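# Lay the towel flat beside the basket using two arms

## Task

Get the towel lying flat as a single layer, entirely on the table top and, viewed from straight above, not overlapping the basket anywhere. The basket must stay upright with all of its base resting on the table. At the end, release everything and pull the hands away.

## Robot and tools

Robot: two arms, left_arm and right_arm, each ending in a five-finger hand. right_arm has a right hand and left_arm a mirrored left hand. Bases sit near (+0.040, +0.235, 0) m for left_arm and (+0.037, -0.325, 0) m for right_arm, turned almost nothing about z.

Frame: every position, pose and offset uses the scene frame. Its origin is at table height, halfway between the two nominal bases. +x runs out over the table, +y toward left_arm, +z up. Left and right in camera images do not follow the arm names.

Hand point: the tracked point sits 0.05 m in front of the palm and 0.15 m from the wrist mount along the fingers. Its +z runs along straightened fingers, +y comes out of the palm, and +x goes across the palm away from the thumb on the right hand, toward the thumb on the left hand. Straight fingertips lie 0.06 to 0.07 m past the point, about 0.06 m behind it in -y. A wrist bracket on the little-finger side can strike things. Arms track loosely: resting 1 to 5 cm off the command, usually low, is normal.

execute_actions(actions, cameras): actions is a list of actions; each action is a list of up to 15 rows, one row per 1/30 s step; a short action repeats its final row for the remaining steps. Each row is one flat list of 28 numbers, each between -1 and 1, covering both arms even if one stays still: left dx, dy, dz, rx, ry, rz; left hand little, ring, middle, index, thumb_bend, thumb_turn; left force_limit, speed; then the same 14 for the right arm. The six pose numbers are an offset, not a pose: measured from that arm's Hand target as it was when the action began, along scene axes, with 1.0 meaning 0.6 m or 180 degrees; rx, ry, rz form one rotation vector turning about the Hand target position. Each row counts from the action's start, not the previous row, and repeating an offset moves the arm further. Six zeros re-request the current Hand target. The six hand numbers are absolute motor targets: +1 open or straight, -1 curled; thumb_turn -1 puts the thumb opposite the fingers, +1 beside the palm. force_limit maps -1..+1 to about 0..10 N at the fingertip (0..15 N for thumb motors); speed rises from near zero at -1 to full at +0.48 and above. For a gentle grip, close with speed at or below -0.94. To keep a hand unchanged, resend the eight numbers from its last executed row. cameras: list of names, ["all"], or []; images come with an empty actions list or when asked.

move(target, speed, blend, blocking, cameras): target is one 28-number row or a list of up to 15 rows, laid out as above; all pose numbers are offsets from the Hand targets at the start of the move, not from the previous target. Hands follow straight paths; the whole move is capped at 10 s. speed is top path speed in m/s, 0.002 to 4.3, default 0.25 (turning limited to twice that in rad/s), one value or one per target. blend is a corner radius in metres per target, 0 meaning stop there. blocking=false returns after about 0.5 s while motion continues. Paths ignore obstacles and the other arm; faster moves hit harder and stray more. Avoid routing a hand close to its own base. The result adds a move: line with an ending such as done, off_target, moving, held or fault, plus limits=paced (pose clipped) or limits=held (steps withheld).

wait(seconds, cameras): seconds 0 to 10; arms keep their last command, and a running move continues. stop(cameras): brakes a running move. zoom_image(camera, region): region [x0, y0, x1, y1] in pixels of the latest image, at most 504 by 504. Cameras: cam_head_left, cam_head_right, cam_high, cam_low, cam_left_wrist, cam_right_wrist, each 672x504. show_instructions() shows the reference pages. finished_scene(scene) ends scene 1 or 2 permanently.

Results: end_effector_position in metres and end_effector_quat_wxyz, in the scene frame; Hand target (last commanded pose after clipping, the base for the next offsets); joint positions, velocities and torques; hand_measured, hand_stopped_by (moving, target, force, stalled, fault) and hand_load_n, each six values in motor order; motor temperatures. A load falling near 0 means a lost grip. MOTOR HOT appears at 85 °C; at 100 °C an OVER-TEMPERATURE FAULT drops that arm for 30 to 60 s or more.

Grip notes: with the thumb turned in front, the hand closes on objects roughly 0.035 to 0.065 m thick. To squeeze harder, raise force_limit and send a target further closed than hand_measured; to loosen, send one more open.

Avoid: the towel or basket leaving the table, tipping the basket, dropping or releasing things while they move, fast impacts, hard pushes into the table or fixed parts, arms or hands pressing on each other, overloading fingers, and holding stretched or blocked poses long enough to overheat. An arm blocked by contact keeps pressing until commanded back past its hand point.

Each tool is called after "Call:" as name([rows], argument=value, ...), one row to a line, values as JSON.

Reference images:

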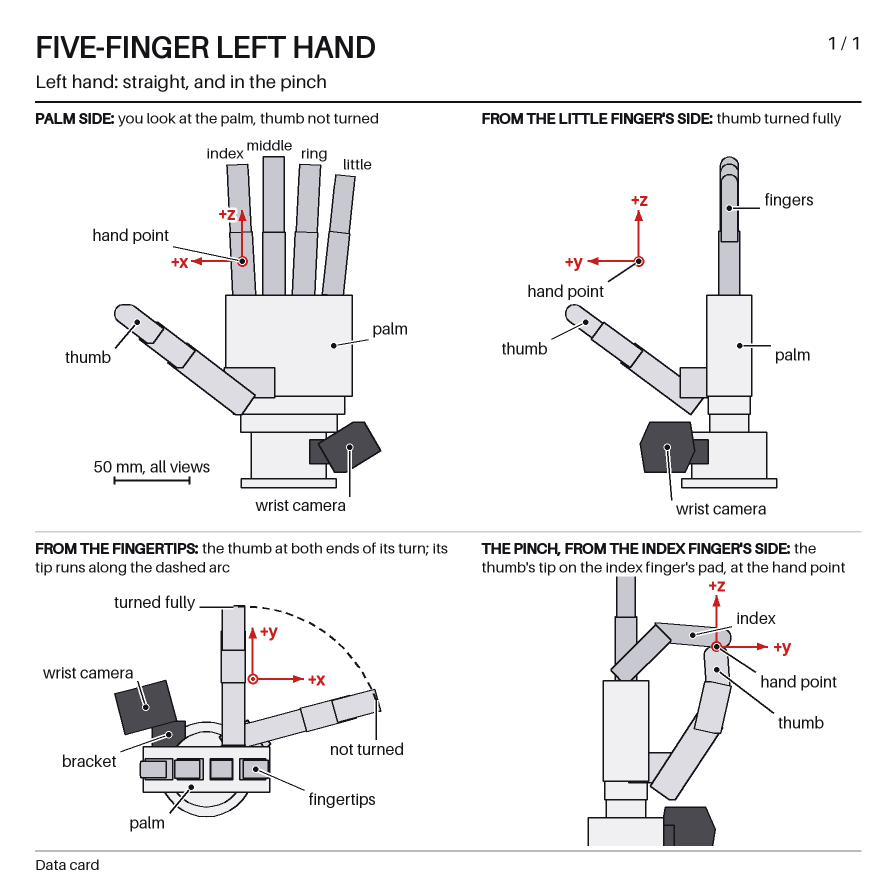

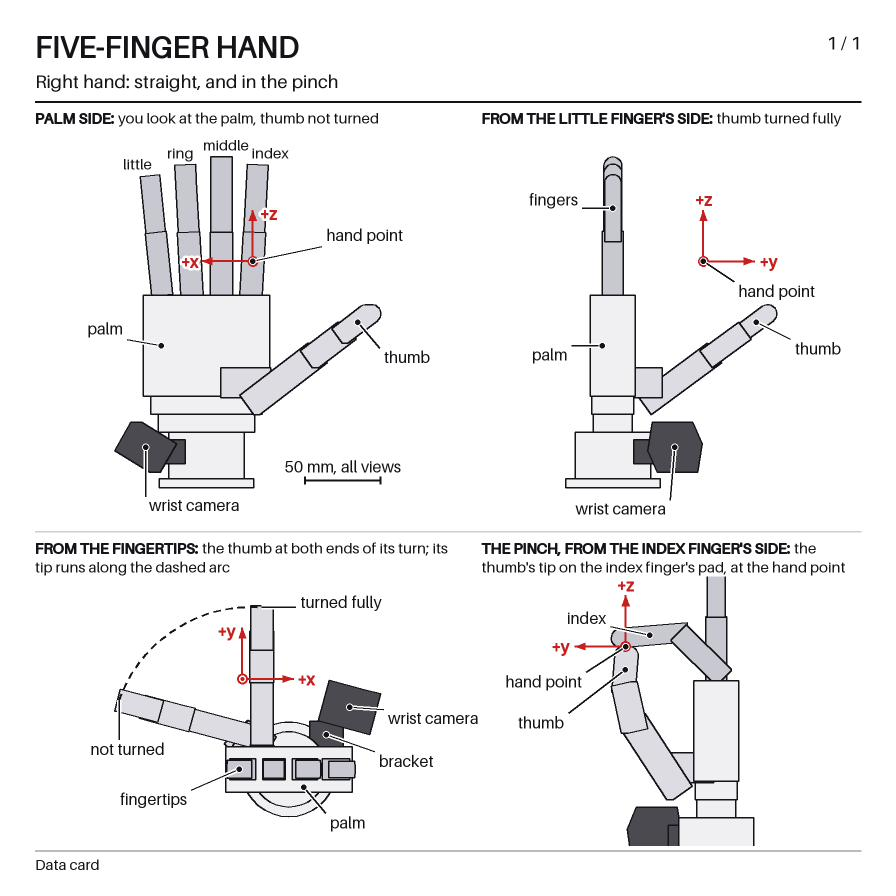

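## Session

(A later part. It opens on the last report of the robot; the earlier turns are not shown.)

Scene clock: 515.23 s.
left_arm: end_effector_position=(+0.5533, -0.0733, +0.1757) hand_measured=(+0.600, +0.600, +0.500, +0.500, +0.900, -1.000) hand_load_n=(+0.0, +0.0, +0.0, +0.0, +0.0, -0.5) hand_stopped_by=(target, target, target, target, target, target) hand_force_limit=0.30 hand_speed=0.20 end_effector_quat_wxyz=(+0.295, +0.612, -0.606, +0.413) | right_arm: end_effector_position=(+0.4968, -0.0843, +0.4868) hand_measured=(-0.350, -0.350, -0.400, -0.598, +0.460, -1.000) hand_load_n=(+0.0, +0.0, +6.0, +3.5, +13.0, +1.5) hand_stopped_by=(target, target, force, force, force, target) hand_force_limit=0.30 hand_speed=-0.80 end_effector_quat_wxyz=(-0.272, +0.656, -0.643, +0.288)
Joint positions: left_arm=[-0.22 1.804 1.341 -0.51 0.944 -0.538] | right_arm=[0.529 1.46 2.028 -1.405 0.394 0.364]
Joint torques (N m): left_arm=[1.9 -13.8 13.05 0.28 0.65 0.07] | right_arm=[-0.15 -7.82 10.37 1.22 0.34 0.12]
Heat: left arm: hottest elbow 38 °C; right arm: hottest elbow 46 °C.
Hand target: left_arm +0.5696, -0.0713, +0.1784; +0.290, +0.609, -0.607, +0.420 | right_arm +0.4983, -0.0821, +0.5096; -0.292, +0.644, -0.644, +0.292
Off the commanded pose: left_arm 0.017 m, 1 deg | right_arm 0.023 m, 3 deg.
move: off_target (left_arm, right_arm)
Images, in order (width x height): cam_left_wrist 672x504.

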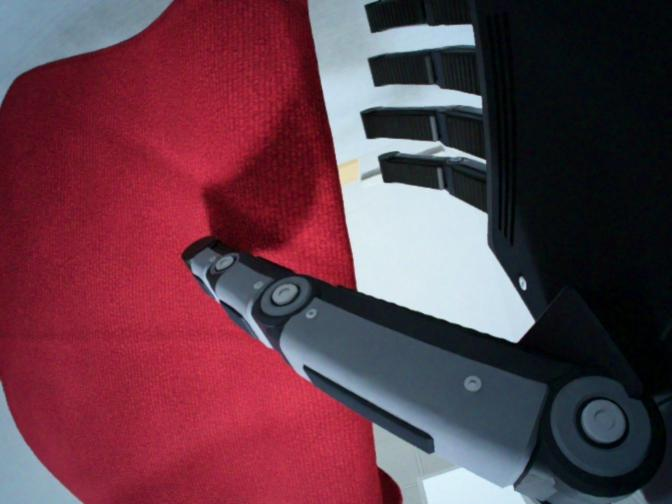

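Call:
move([
  [0.0, 0, 0, 0, 0, 0, 0.2, 0.1, -0.1, -0.1, 0.5, -1, 0.3, -0.3, 0, 0, 0, 0, 0, 0, -0.35, -0.35, -0.6, -0.6, 0.05, -1, 0.3, -0.8],
], speed=0.1, cameras=["cam_left_wrist", "cam_high"])

Call:
zoom_image(camera="cam_left_wrist", region=[200, 0, 500, 300])

Call:
zoom_image(camera="cam_high", region=[260, 200, 390, 330])

Scene clock: 516.73 s.
left_arm: end_effector_position=(+0.5531, -0.0733, +0.1758) hand_measured=(+0.200, +0.100, -0.100, -0.100, +0.500, -1.000) hand_load_n=(+0.0, +0.0, +0.0, +0.0, +0.0, +0.0) hand_stopped_by=(target, target, target, target, target, target) hand_force_limit=0.30 hand_speed=-0.30 end_effector_quat_wxyz=(+0.295, +0.612, -0.606, +0.413) | right_arm: end_effector_position=(+0.4968, -0.0844, +0.4869) hand_measured=(-0.350, -0.350, -0.400, -0.598, +0.460, -1.000) hand_load_n=(+0.0, +0.0, +6.5, +3.5, +13.0, +1.5) hand_stopped_by=(target, target, force, force, force, target) hand_force_limit=0.30 hand_speed=-0.80 end_effector_quat_wxyz=(-0.272, +0.656, -0.643, +0.288)
Joint positions: left_arm=[-0.22 1.804 1.341 -0.512 0.945 -0.537] | right_arm=[0.529 1.46 2.028 -1.405 0.394 0.364]
Joint torques (N m): left_arm=[1.9 -14.04 12.97 0.4 0.61 0.04] | right_arm=[-0.21 -7.94 10.37 1.21 0.34 0.12]
Heat: left arm: hottest elbow 38 °C; right arm: hottest elbow 46 °C.
Hand target: left_arm +0.5696, -0.0713, +0.1783; +0.290, +0.609, -0.607, +0.420 | right_arm +0.4984, -0.0822, +0.5096; -0.292, +0.644, -0.644, +0.292
Off the commanded pose: left_arm 0.017 m, 1 deg | right_arm 0.023 m, 3 deg.
move: off_target (left_arm, right_arm)
Images, in order (width x height): cam_high 672x504, cam_left_wrist 672x504.

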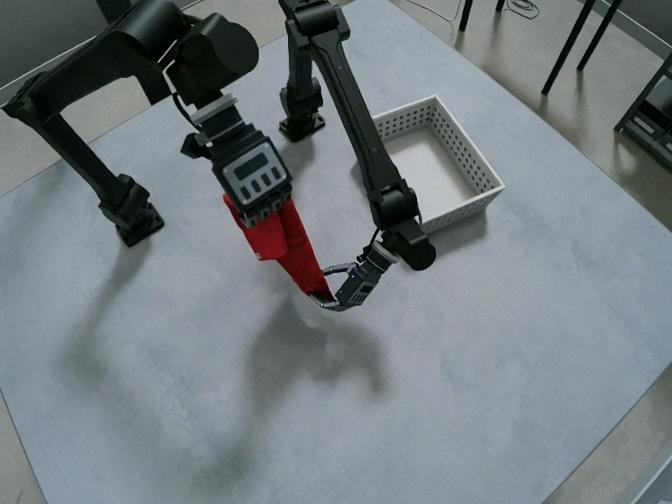

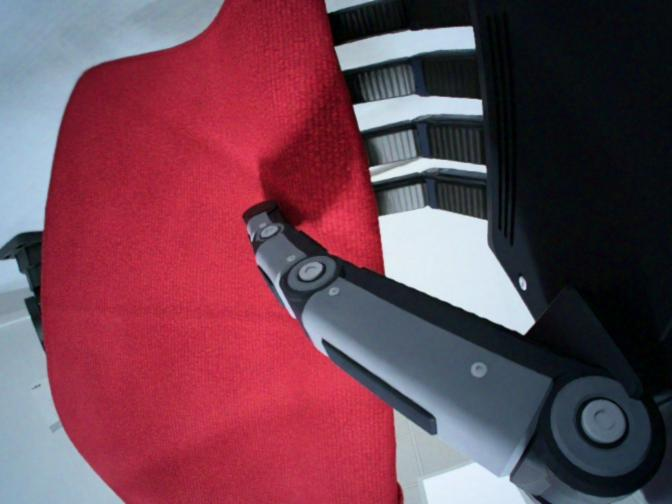

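Scaled by 1.680 from the camera's 672x504 image, which has a finer 960x720 frame.

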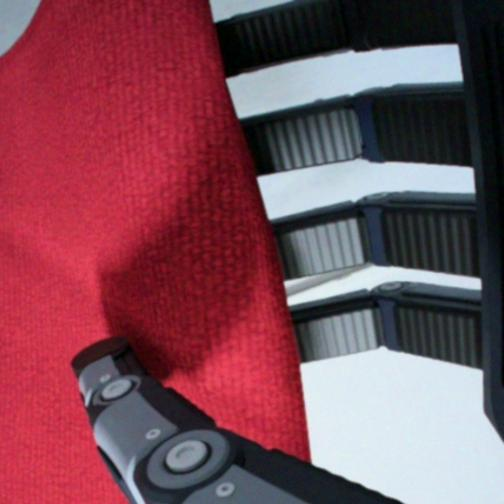

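Scaled by 3.877 from the camera's 672x504 image, which has a finer 960x720 frame.

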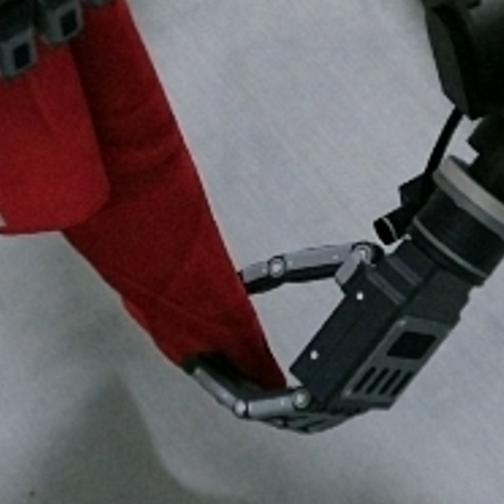

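Call:
move([
  [0.01, 0, 0, 0, 0, 0, -0.3, -0.3, -0.65, -0.65, 0.0, -1, 0.3, -0.8, 0, 0, 0, 0, 0, 0, -0.35, -0.35, -0.6, -0.6, 0.05, -1, 0.3, -0.8],
], speed=0.1, cameras=["cam_left_wrist", "cam_high", "cam_low"])

Call:
zoom_image(camera="cam_left_wrist", region=[150, 0, 450, 300])

Call:
zoom_image(camera="cam_low", region=[240, 90, 380, 260])

Scene clock: 518.83 s.
left_arm: end_effector_position=(+0.5587, -0.0745, +0.1765) hand_measured=(-0.300, -0.300, -0.318, -0.410, +0.384, -1.000) hand_load_n=(+0.5, +0.0, +8.0, +7.0, +13.0, +2.0) hand_stopped_by=(target, target, force, force, force, target) hand_force_limit=0.30 hand_speed=-0.80 end_effector_quat_wxyz=(+0.295, +0.611, -0.607, +0.413) | right_arm: end_effector_position=(+0.4968, -0.0844, +0.4869) hand_measured=(-0.350, -0.350, -0.400, -0.598, +0.460, -1.000) hand_load_n=(+0.0, +0.0, +6.0, +3.5, +13.5, +1.5) hand_stopped_by=(target, target, force, force, force, target) hand_force_limit=0.30 hand_speed=-0.80 end_effector_quat_wxyz=(-0.272, +0.656, -0.643, +0.288)
Joint positions: left_arm=[-0.22 1.817 1.362 -0.52 0.946 -0.535] | right_arm=[0.529 1.46 2.028 -1.405 0.394 0.364]
Joint torques (N m): left_arm=[2.84 -14.62 12.97 0.34 0.62 0.06] | right_arm=[0.09 -7.88 10.36 1.22 0.34 0.12]
Heat: left arm: hottest elbow 38 °C; right arm: hottest elbow 46 °C.
Hand target: left_arm +0.5756, -0.0713, +0.1784; +0.290, +0.609, -0.607, +0.420 | right_arm +0.4984, -0.0822, +0.5096; -0.292, +0.644, -0.644, +0.292
Off the commanded pose: left_arm 0.017 m, 1 deg | right_arm 0.023 m, 3 deg.
move: off_target (left_arm, right_arm)
Images, in order (width x height): cam_high 672x504, cam_low 672x504, cam_left_wrist 672x504.

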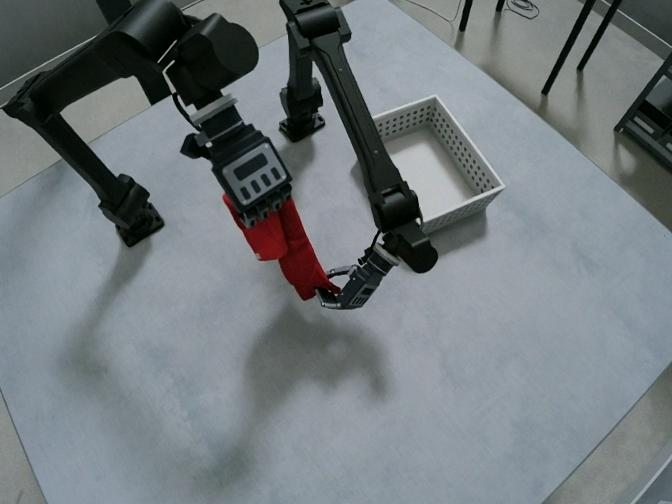

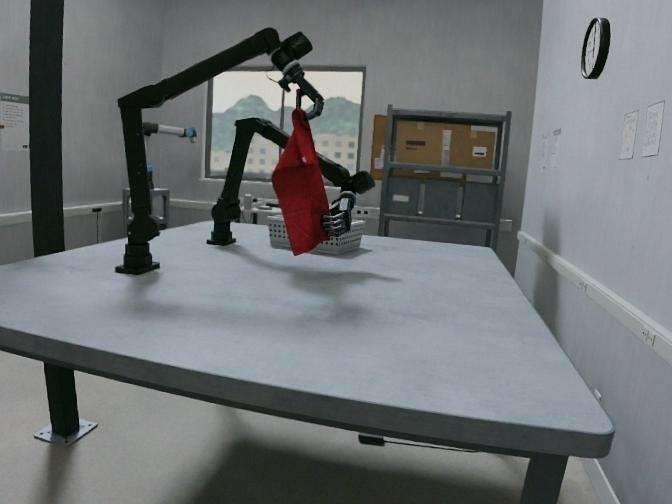

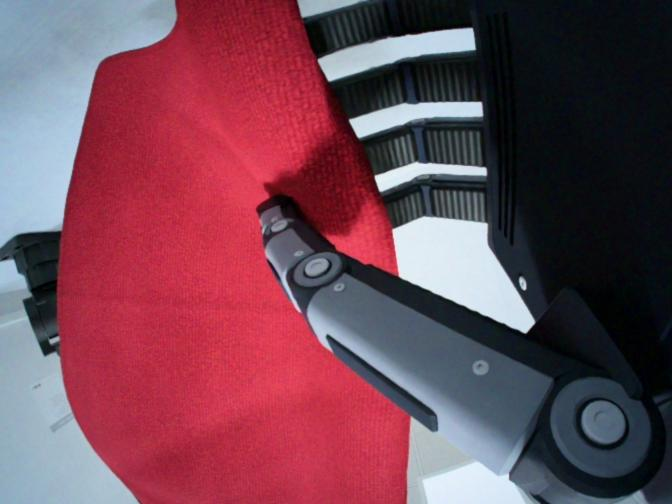

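Scaled by 1.680 from the camera's 672x504 image, which has a finer 960x720 frame.

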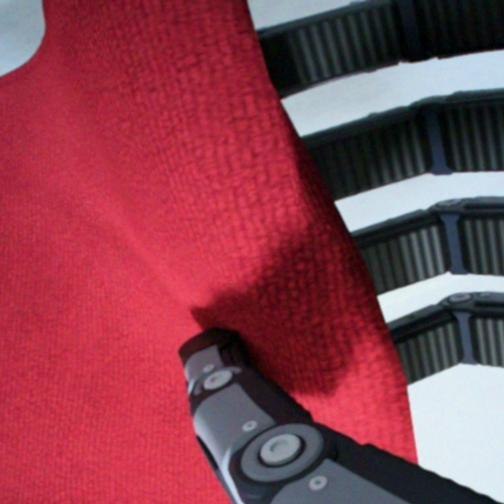

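Scaled by 2.965 from the camera's 672x504 image, which has a finer 960x720 frame.

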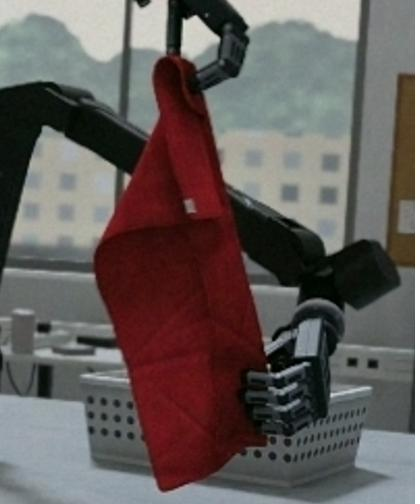

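Call:
move([
  [-0.068, 0.2855, 0.139, 0.101, -0.072, 0.052, -0.3, -0.3, -0.65, -0.65, 0.0, -1, 0.3, -0.8, 0, -0.06, -0.017, 0, 0, 0, -0.35, -0.35, -0.6, -0.6, 0.05, -1, 0.3, -0.8],
  [-0.101, 0.3105, 0.353, 0.228, -0.161, 0.118, -0.3, -0.3, -0.65, -0.65, 0.0, -1, 0.3, -0.8, 0, -0.16, -0.033, 0, 0, 0, -0.35, -0.35, -0.6, -0.6, 0.05, -1, 0.3, -0.8],
  [-0.121, 0.252, 0.506, 0.304, -0.215, 0.157, -0.3, -0.3, -0.65, -0.65, 0.0, -1, 0.3, -0.8, 0.003, -0.233, -0.042, 0, 0, 0, -0.35, -0.35, -0.6, -0.6, 0.05, -1, 0.3, -0.8],
], blend=[0.03, 0.03, 0], speed=0.2, cameras=["all"])

Call:
zoom_image(camera="cam_head_left", region=[220, 80, 490, 240])

Call:
zoom_image(camera="cam_head_right", region=[200, 80, 470, 240])

Call:
zoom_image(camera="cam_low", region=[250, 60, 400, 200])

Call:
zoom_image(camera="cam_high", region=[150, 60, 430, 300])

Scene clock: 524.73 s.
left_arm: end_effector_position=(+0.4989, +0.0865, +0.4645) hand_measured=(-0.300, -0.300, -0.318, -0.410, +0.384, -1.000) hand_load_n=(+0.0, +0.0, +7.5, +6.0, +13.5, +2.0) hand_stopped_by=(target, target, force, force, force, target) hand_force_limit=0.30 hand_speed=-0.80 end_effector_quat_wxyz=(-0.324, +0.630, -0.633, +0.314) | right_arm: end_effector_position=(+0.5015, -0.2181, +0.4715) hand_measured=(-0.350, -0.350, -0.400, -0.598, +0.460, -1.000) hand_load_n=(+0.0, +0.0, +6.5, +3.0, +13.0, +1.5) hand_stopped_by=(target, target, force, force, force, target) hand_force_limit=0.30 hand_speed=-0.80 end_effector_quat_wxyz=(-0.279, +0.649, -0.650, +0.280)
Joint positions: left_arm=[-0.345 1.221 1.667 -1.112 -0.283 -0.198] | right_arm=[0.2 1.302 1.813 -1.28 0.153 0.145]
Joint torques (N m): left_arm=[0.38 -6.59 14.12 1.01 -0.32 -0.04] | right_arm=[-0.91 -7.88 7.13 2.24 0.06 -0.12]
Heat: left arm: hottest elbow 39 °C; right arm: hottest elbow 45 °C.
Hand target: left_arm +0.5030, +0.0801, +0.4820; -0.327, +0.627, -0.627, +0.326 | right_arm +0.5001, -0.2218, +0.4843; -0.292, +0.644, -0.644, +0.292
Off the commanded pose: left_arm 0.019 m, 2 deg | right_arm 0.014 m, 2 deg.
move: off_target (left_arm, right_arm)

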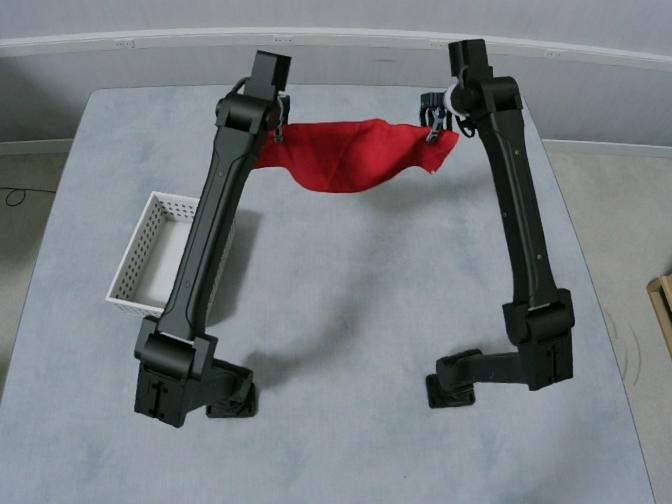

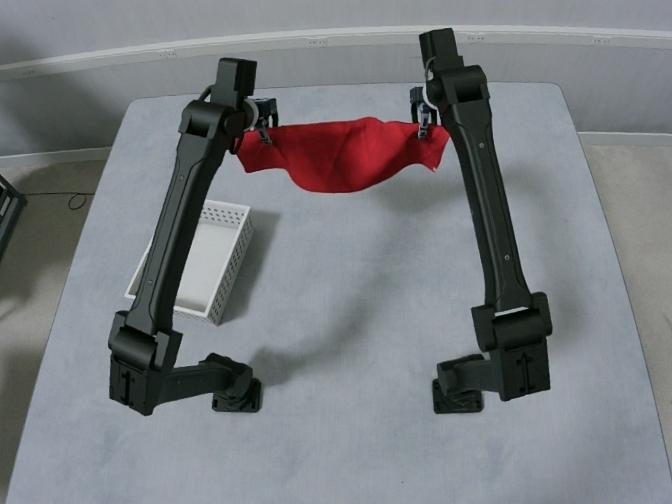

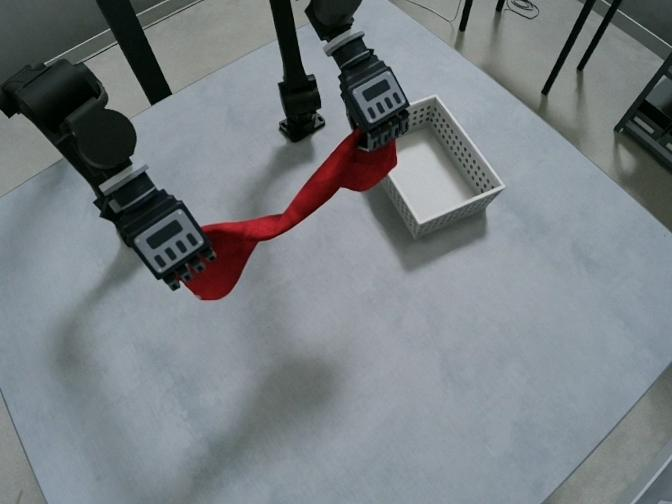

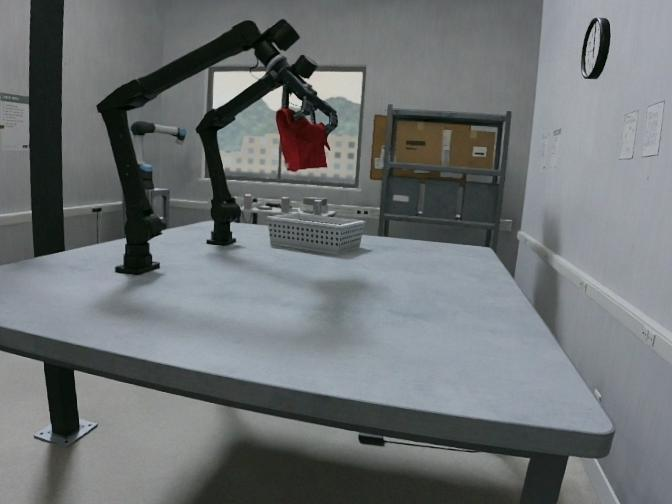

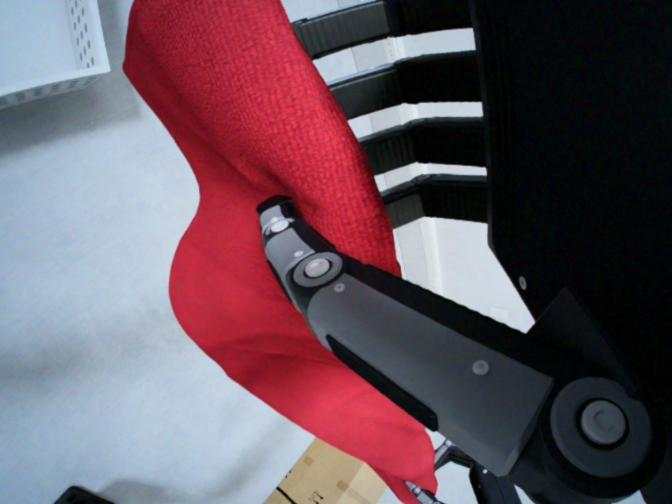

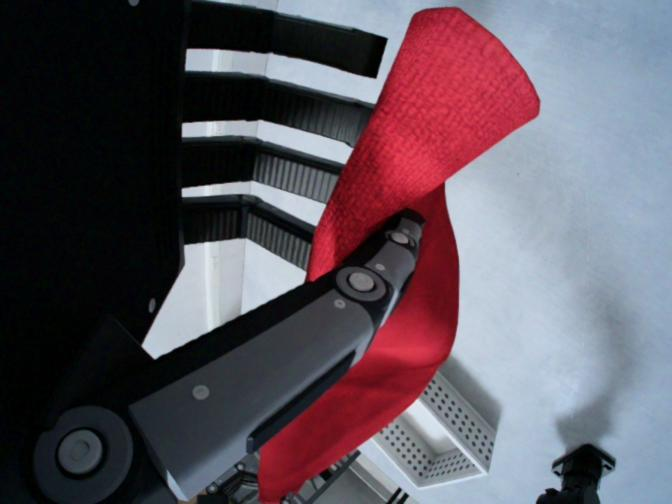

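Scaled by 1.867 from the camera's 672x504 image, which has a finer 960x720 frame.

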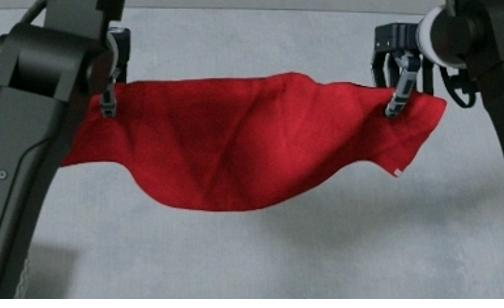

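Scaled by 1.867 from the camera's 672x504 image, which has a finer 960x720 frame.

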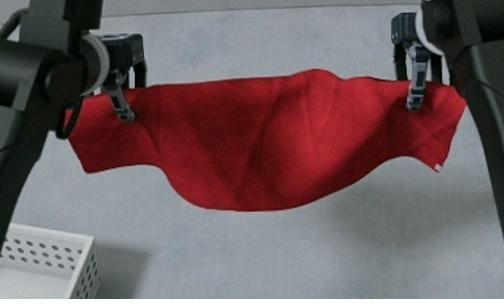

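Scaled by 3.360 from the camera's 672x504 image, which has a finer 960x720 frame.

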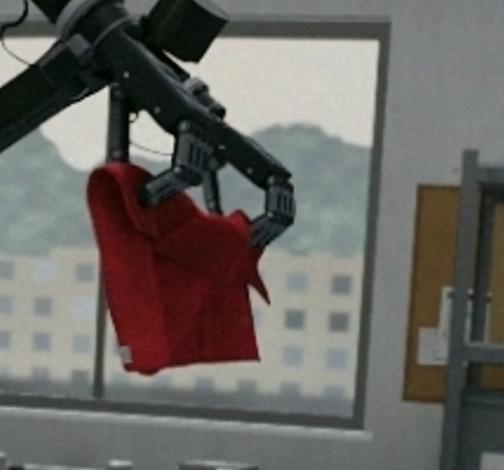

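Scaled by 1.800 from the camera's 672x504 image, which has a finer 960x720 frame.

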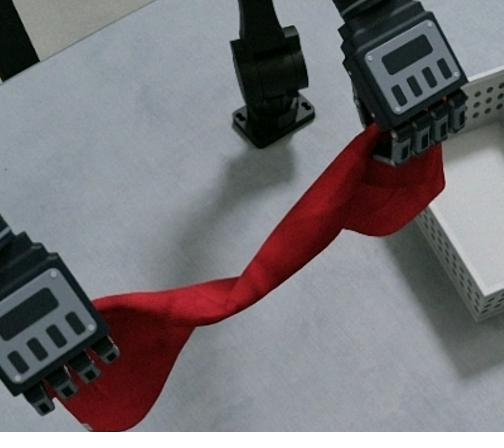

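Call:
move([
  [-0.15, 0, -0.05, 0, 0, 0, -0.3, -0.3, -0.65, -0.65, 0.0, -1, 0.3, -0.8, -0.15, 0, -0.05, 0, 0, 0, -0.35, -0.35, -0.6, -0.6, 0.05, -1, 0.3, -0.8],
  [0.05, 0.0, -0.05, 0, 0, 0, -0.3, -0.3, -0.65, -0.65, 0.0, -1, 0.3, -0.8, 0.05, 0, -0.05, 0, 0, 0, -0.35, -0.35, -0.6, -0.6, 0.05, -1, 0.3, -0.8],
], speed=[0.2, 0.9], cameras=["all"])

Call:
zoom_image(camera="cam_low", region=[260, 100, 360, 210])

Call:
zoom_image(camera="cam_head_right", region=[200, 80, 450, 230])

Call:
zoom_image(camera="cam_high", region=[320, 110, 440, 220])

Scene clock: 528.57 s.
left_arm: end_effector_position=(+0.5274, +0.0789, +0.4258) hand_measured=(-0.300, -0.300, -0.318, -0.410, +0.384, -1.000) hand_load_n=(+0.0, +0.0, +8.0, +6.5, +13.5, +2.0) hand_stopped_by=(target, target, force, force, force, target) hand_force_limit=0.30 hand_speed=-0.80 end_effector_quat_wxyz=(-0.316, +0.633, -0.636, +0.307) | right_arm: end_effector_position=(+0.5270, -0.2205, +0.4222) hand_measured=(-0.350, -0.350, -0.400, -0.598, +0.460, -1.000) hand_load_n=(+0.0, +0.0, +6.5, +3.0, +13.5, +1.5) hand_stopped_by=(target, target, force, force, force, target) hand_force_limit=0.30 hand_speed=-0.80 end_effector_quat_wxyz=(-0.269, +0.652, -0.654, +0.274)
Joint positions: left_arm=[-0.335 1.269 1.61 -1.028 -0.27 -0.199] | right_arm=[0.181 1.323 1.7 -1.169 0.142 0.134]
Joint torques (N m): left_arm=[1.67 -9.35 14.45 1.58 -0.01 0.04] | right_arm=[-0.56 -8 11 1.63 0.05 -0.13]
Heat: left arm: hottest elbow 39 °C; right arm: hottest elbow 45 °C.
Hand target: left_arm +0.5330, +0.0801, +0.4519; -0.327, +0.627, -0.627, +0.326 | right_arm +0.5302, -0.2219, +0.4544; -0.292, +0.644, -0.644, +0.292
Off the commanded pose: left_arm 0.027 m, 3 deg | right_arm 0.032 m, 4 deg.
move: off_target (left_arm, right_arm)

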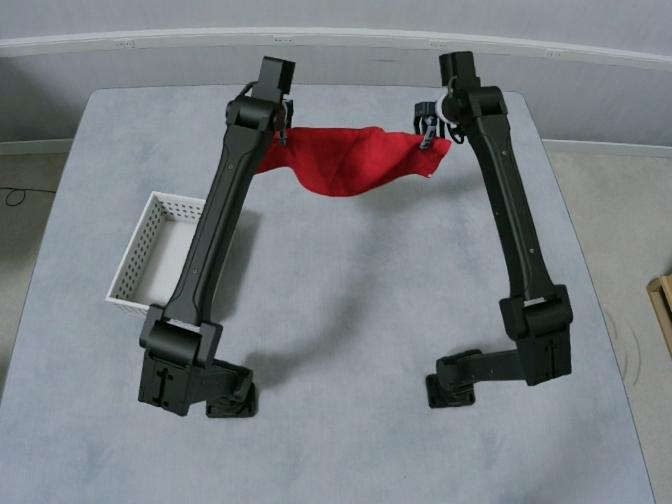

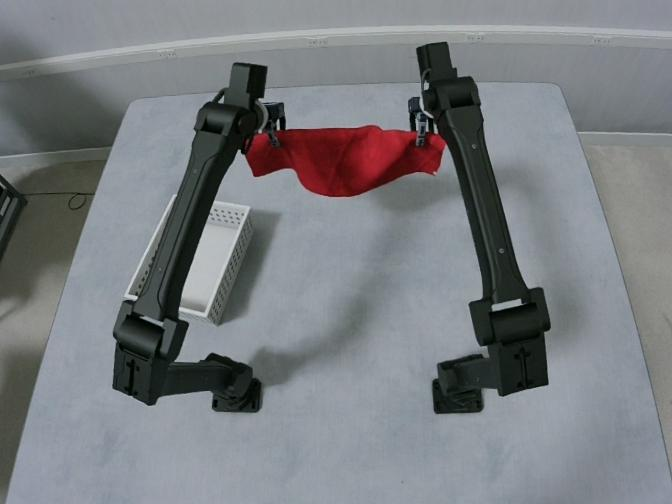

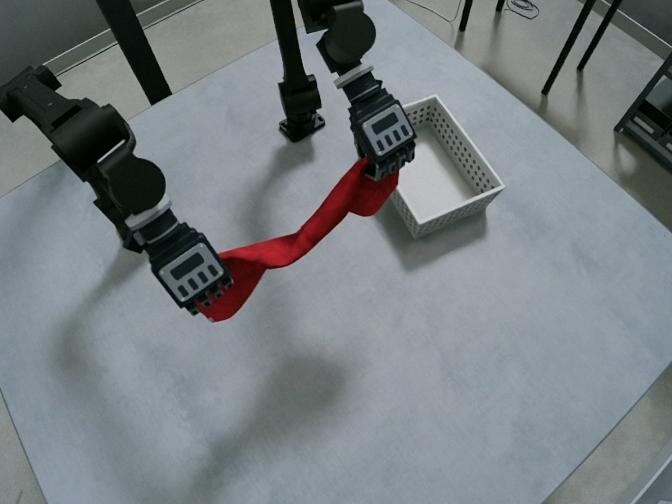

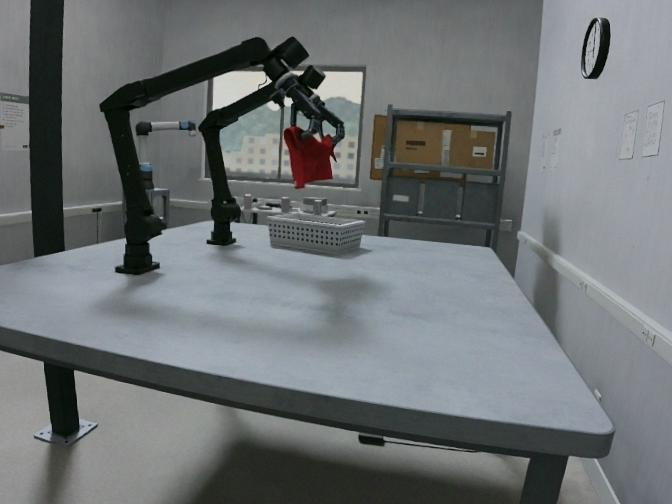

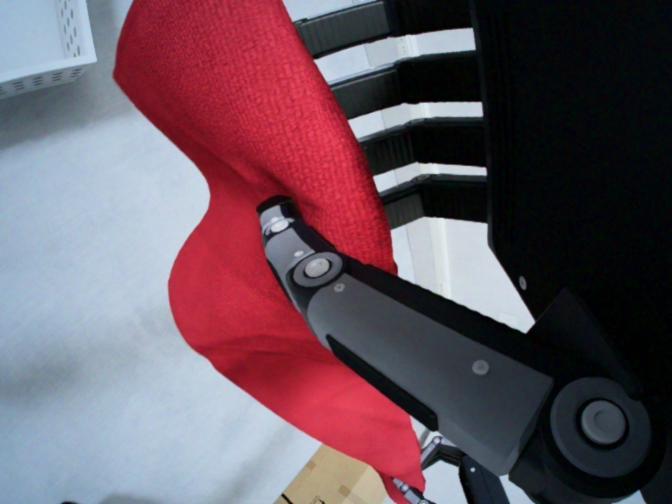

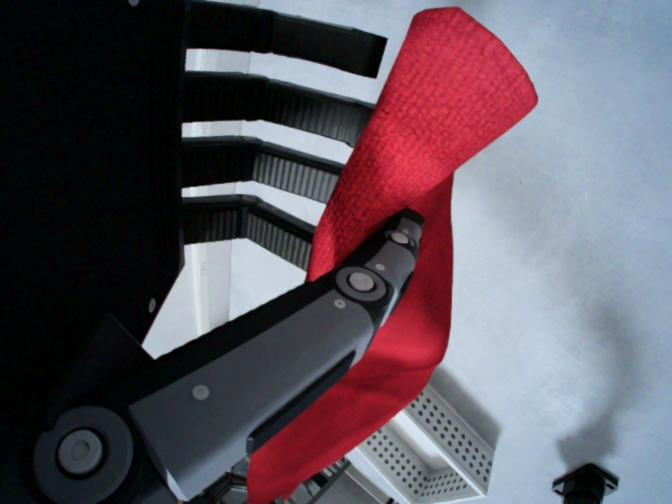

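Scaled by 4.582 from the camera's 672x504 image, which has a finer 960x720 frame.

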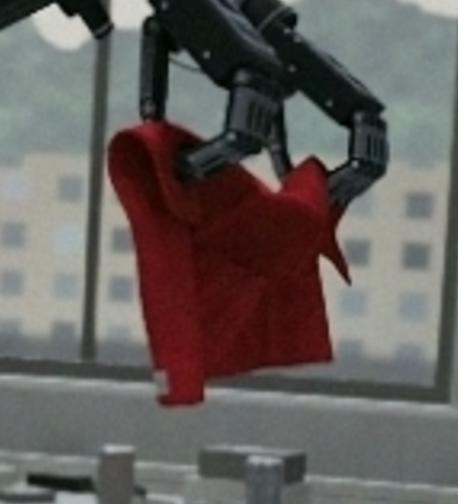

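Scaled by 2.016 from the camera's 672x504 image, which has a finer 960x720 frame.

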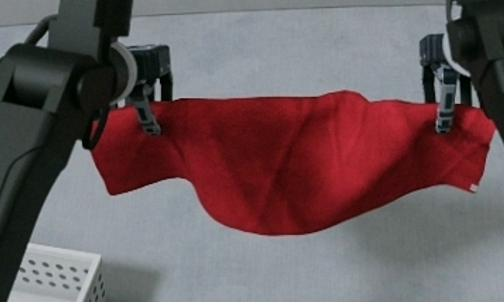

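Scaled by 4.200 from the camera's 672x504 image, which has a finer 960x720 frame.

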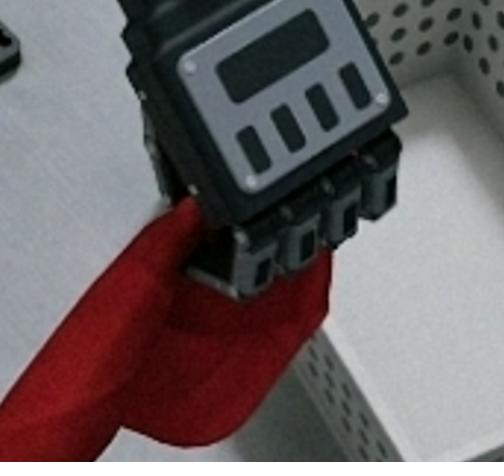

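Call:
move(target=[-0.205, -0.065, -0.268, 0, 0, 0, -0.3, -0.3, -0.65, -0.65, 0.0, -1, 0.3, -0.8, -0.2, -0.065, -0.268, 0, 0, 0, -0.35, -0.35, -0.6, -0.6, 0.05, -1, 0.3, -0.8], speed=0.2, cameras=["cam_high", "cam_head_left", "cam_low", "cam_head_right"])

Call:
zoom_image(camera="cam_low", region=[200, 150, 330, 280])

Scene clock: 536.87 s.
left_arm: end_effector_position=(+0.4118, +0.0456, +0.2890) hand_measured=(-0.300, -0.300, -0.318, -0.410, +0.384, -1.000) hand_load_n=(+0.0, +0.0, +8.0, +6.5, +13.5, +2.5) hand_stopped_by=(target, target, force, force, force, target) hand_force_limit=0.30 hand_speed=-0.80 end_effector_quat_wxyz=(-0.327, +0.629, -0.631, +0.316) | right_arm: end_effector_position=(+0.4070, -0.2579, +0.2845) hand_measured=(-0.350, -0.350, -0.400, -0.598, +0.460, -1.000) hand_load_n=(+0.0, +0.0, +6.5, +3.0, +13.5, +1.5) hand_stopped_by=(target, target, force, force, force, target) hand_force_limit=0.30 hand_speed=-0.80 end_effector_quat_wxyz=(-0.282, +0.648, -0.650, +0.280)
Joint positions: left_arm=[-0.578 0.959 1.014 -0.771 -0.467 -0.355] | right_arm=[0.126 0.898 1.011 -0.871 0.096 0.094]
Joint torques (N m): left_arm=[0.32 -5.3 9.65 1.83 -0.35 -0.01] | right_arm=[-1.03 -3.6 7.92 2.3 0.04 -0.11]
Heat: left arm: hottest elbow 40 °C; right arm: hottest elbow 47 °C.
Hand target: left_arm +0.4100, +0.0410, +0.2912; -0.327, +0.627, -0.627, +0.326 | right_arm +0.4101, -0.2609, +0.2935; -0.292, +0.644, -0.644, +0.292
Off the commanded pose: left_arm 0.005 m, 1 deg | right_arm 0.010 m, 2 deg.
move: done
Images, in order (width x height): cam_head_left 672x504, cam_head_right 672x504, cam_high 672x504, cam_low 672x504.

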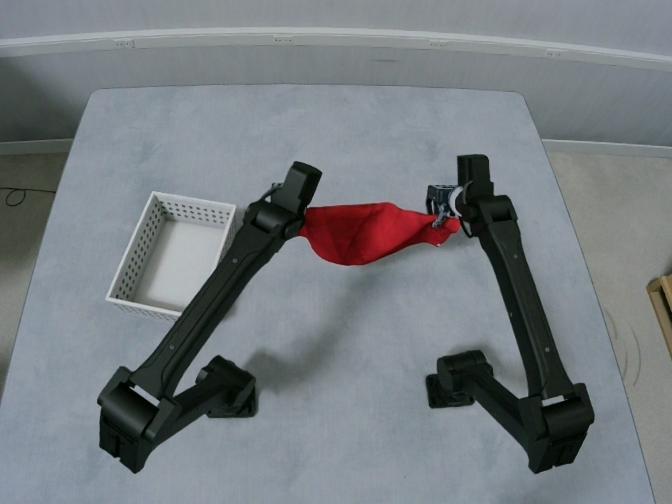

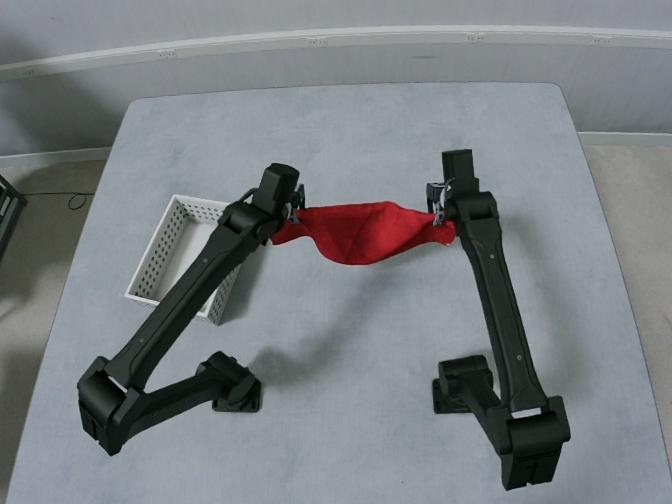

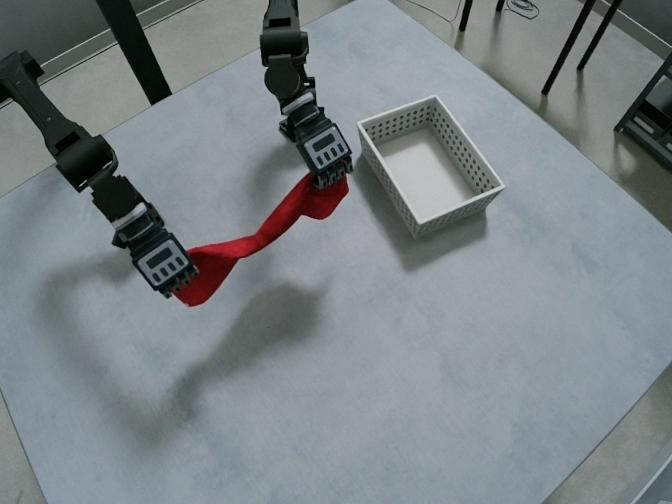

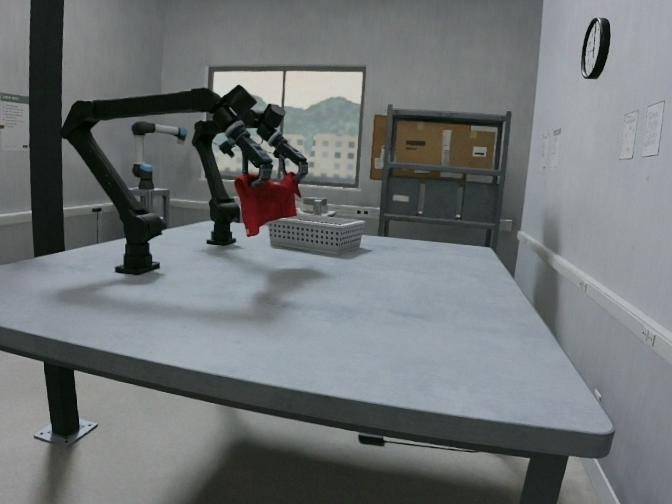

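Scaled by 3.877 from the camera's 672x504 image, which has a finer 960x720 frame.

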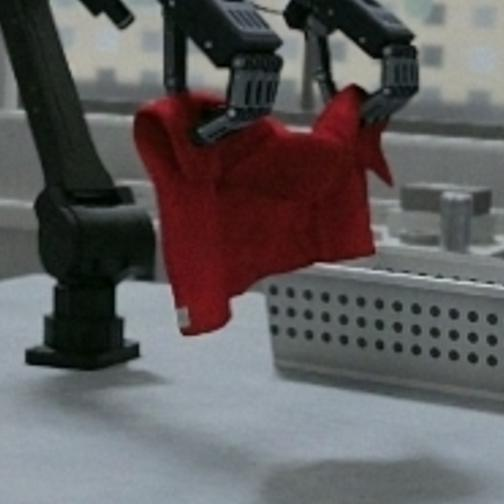

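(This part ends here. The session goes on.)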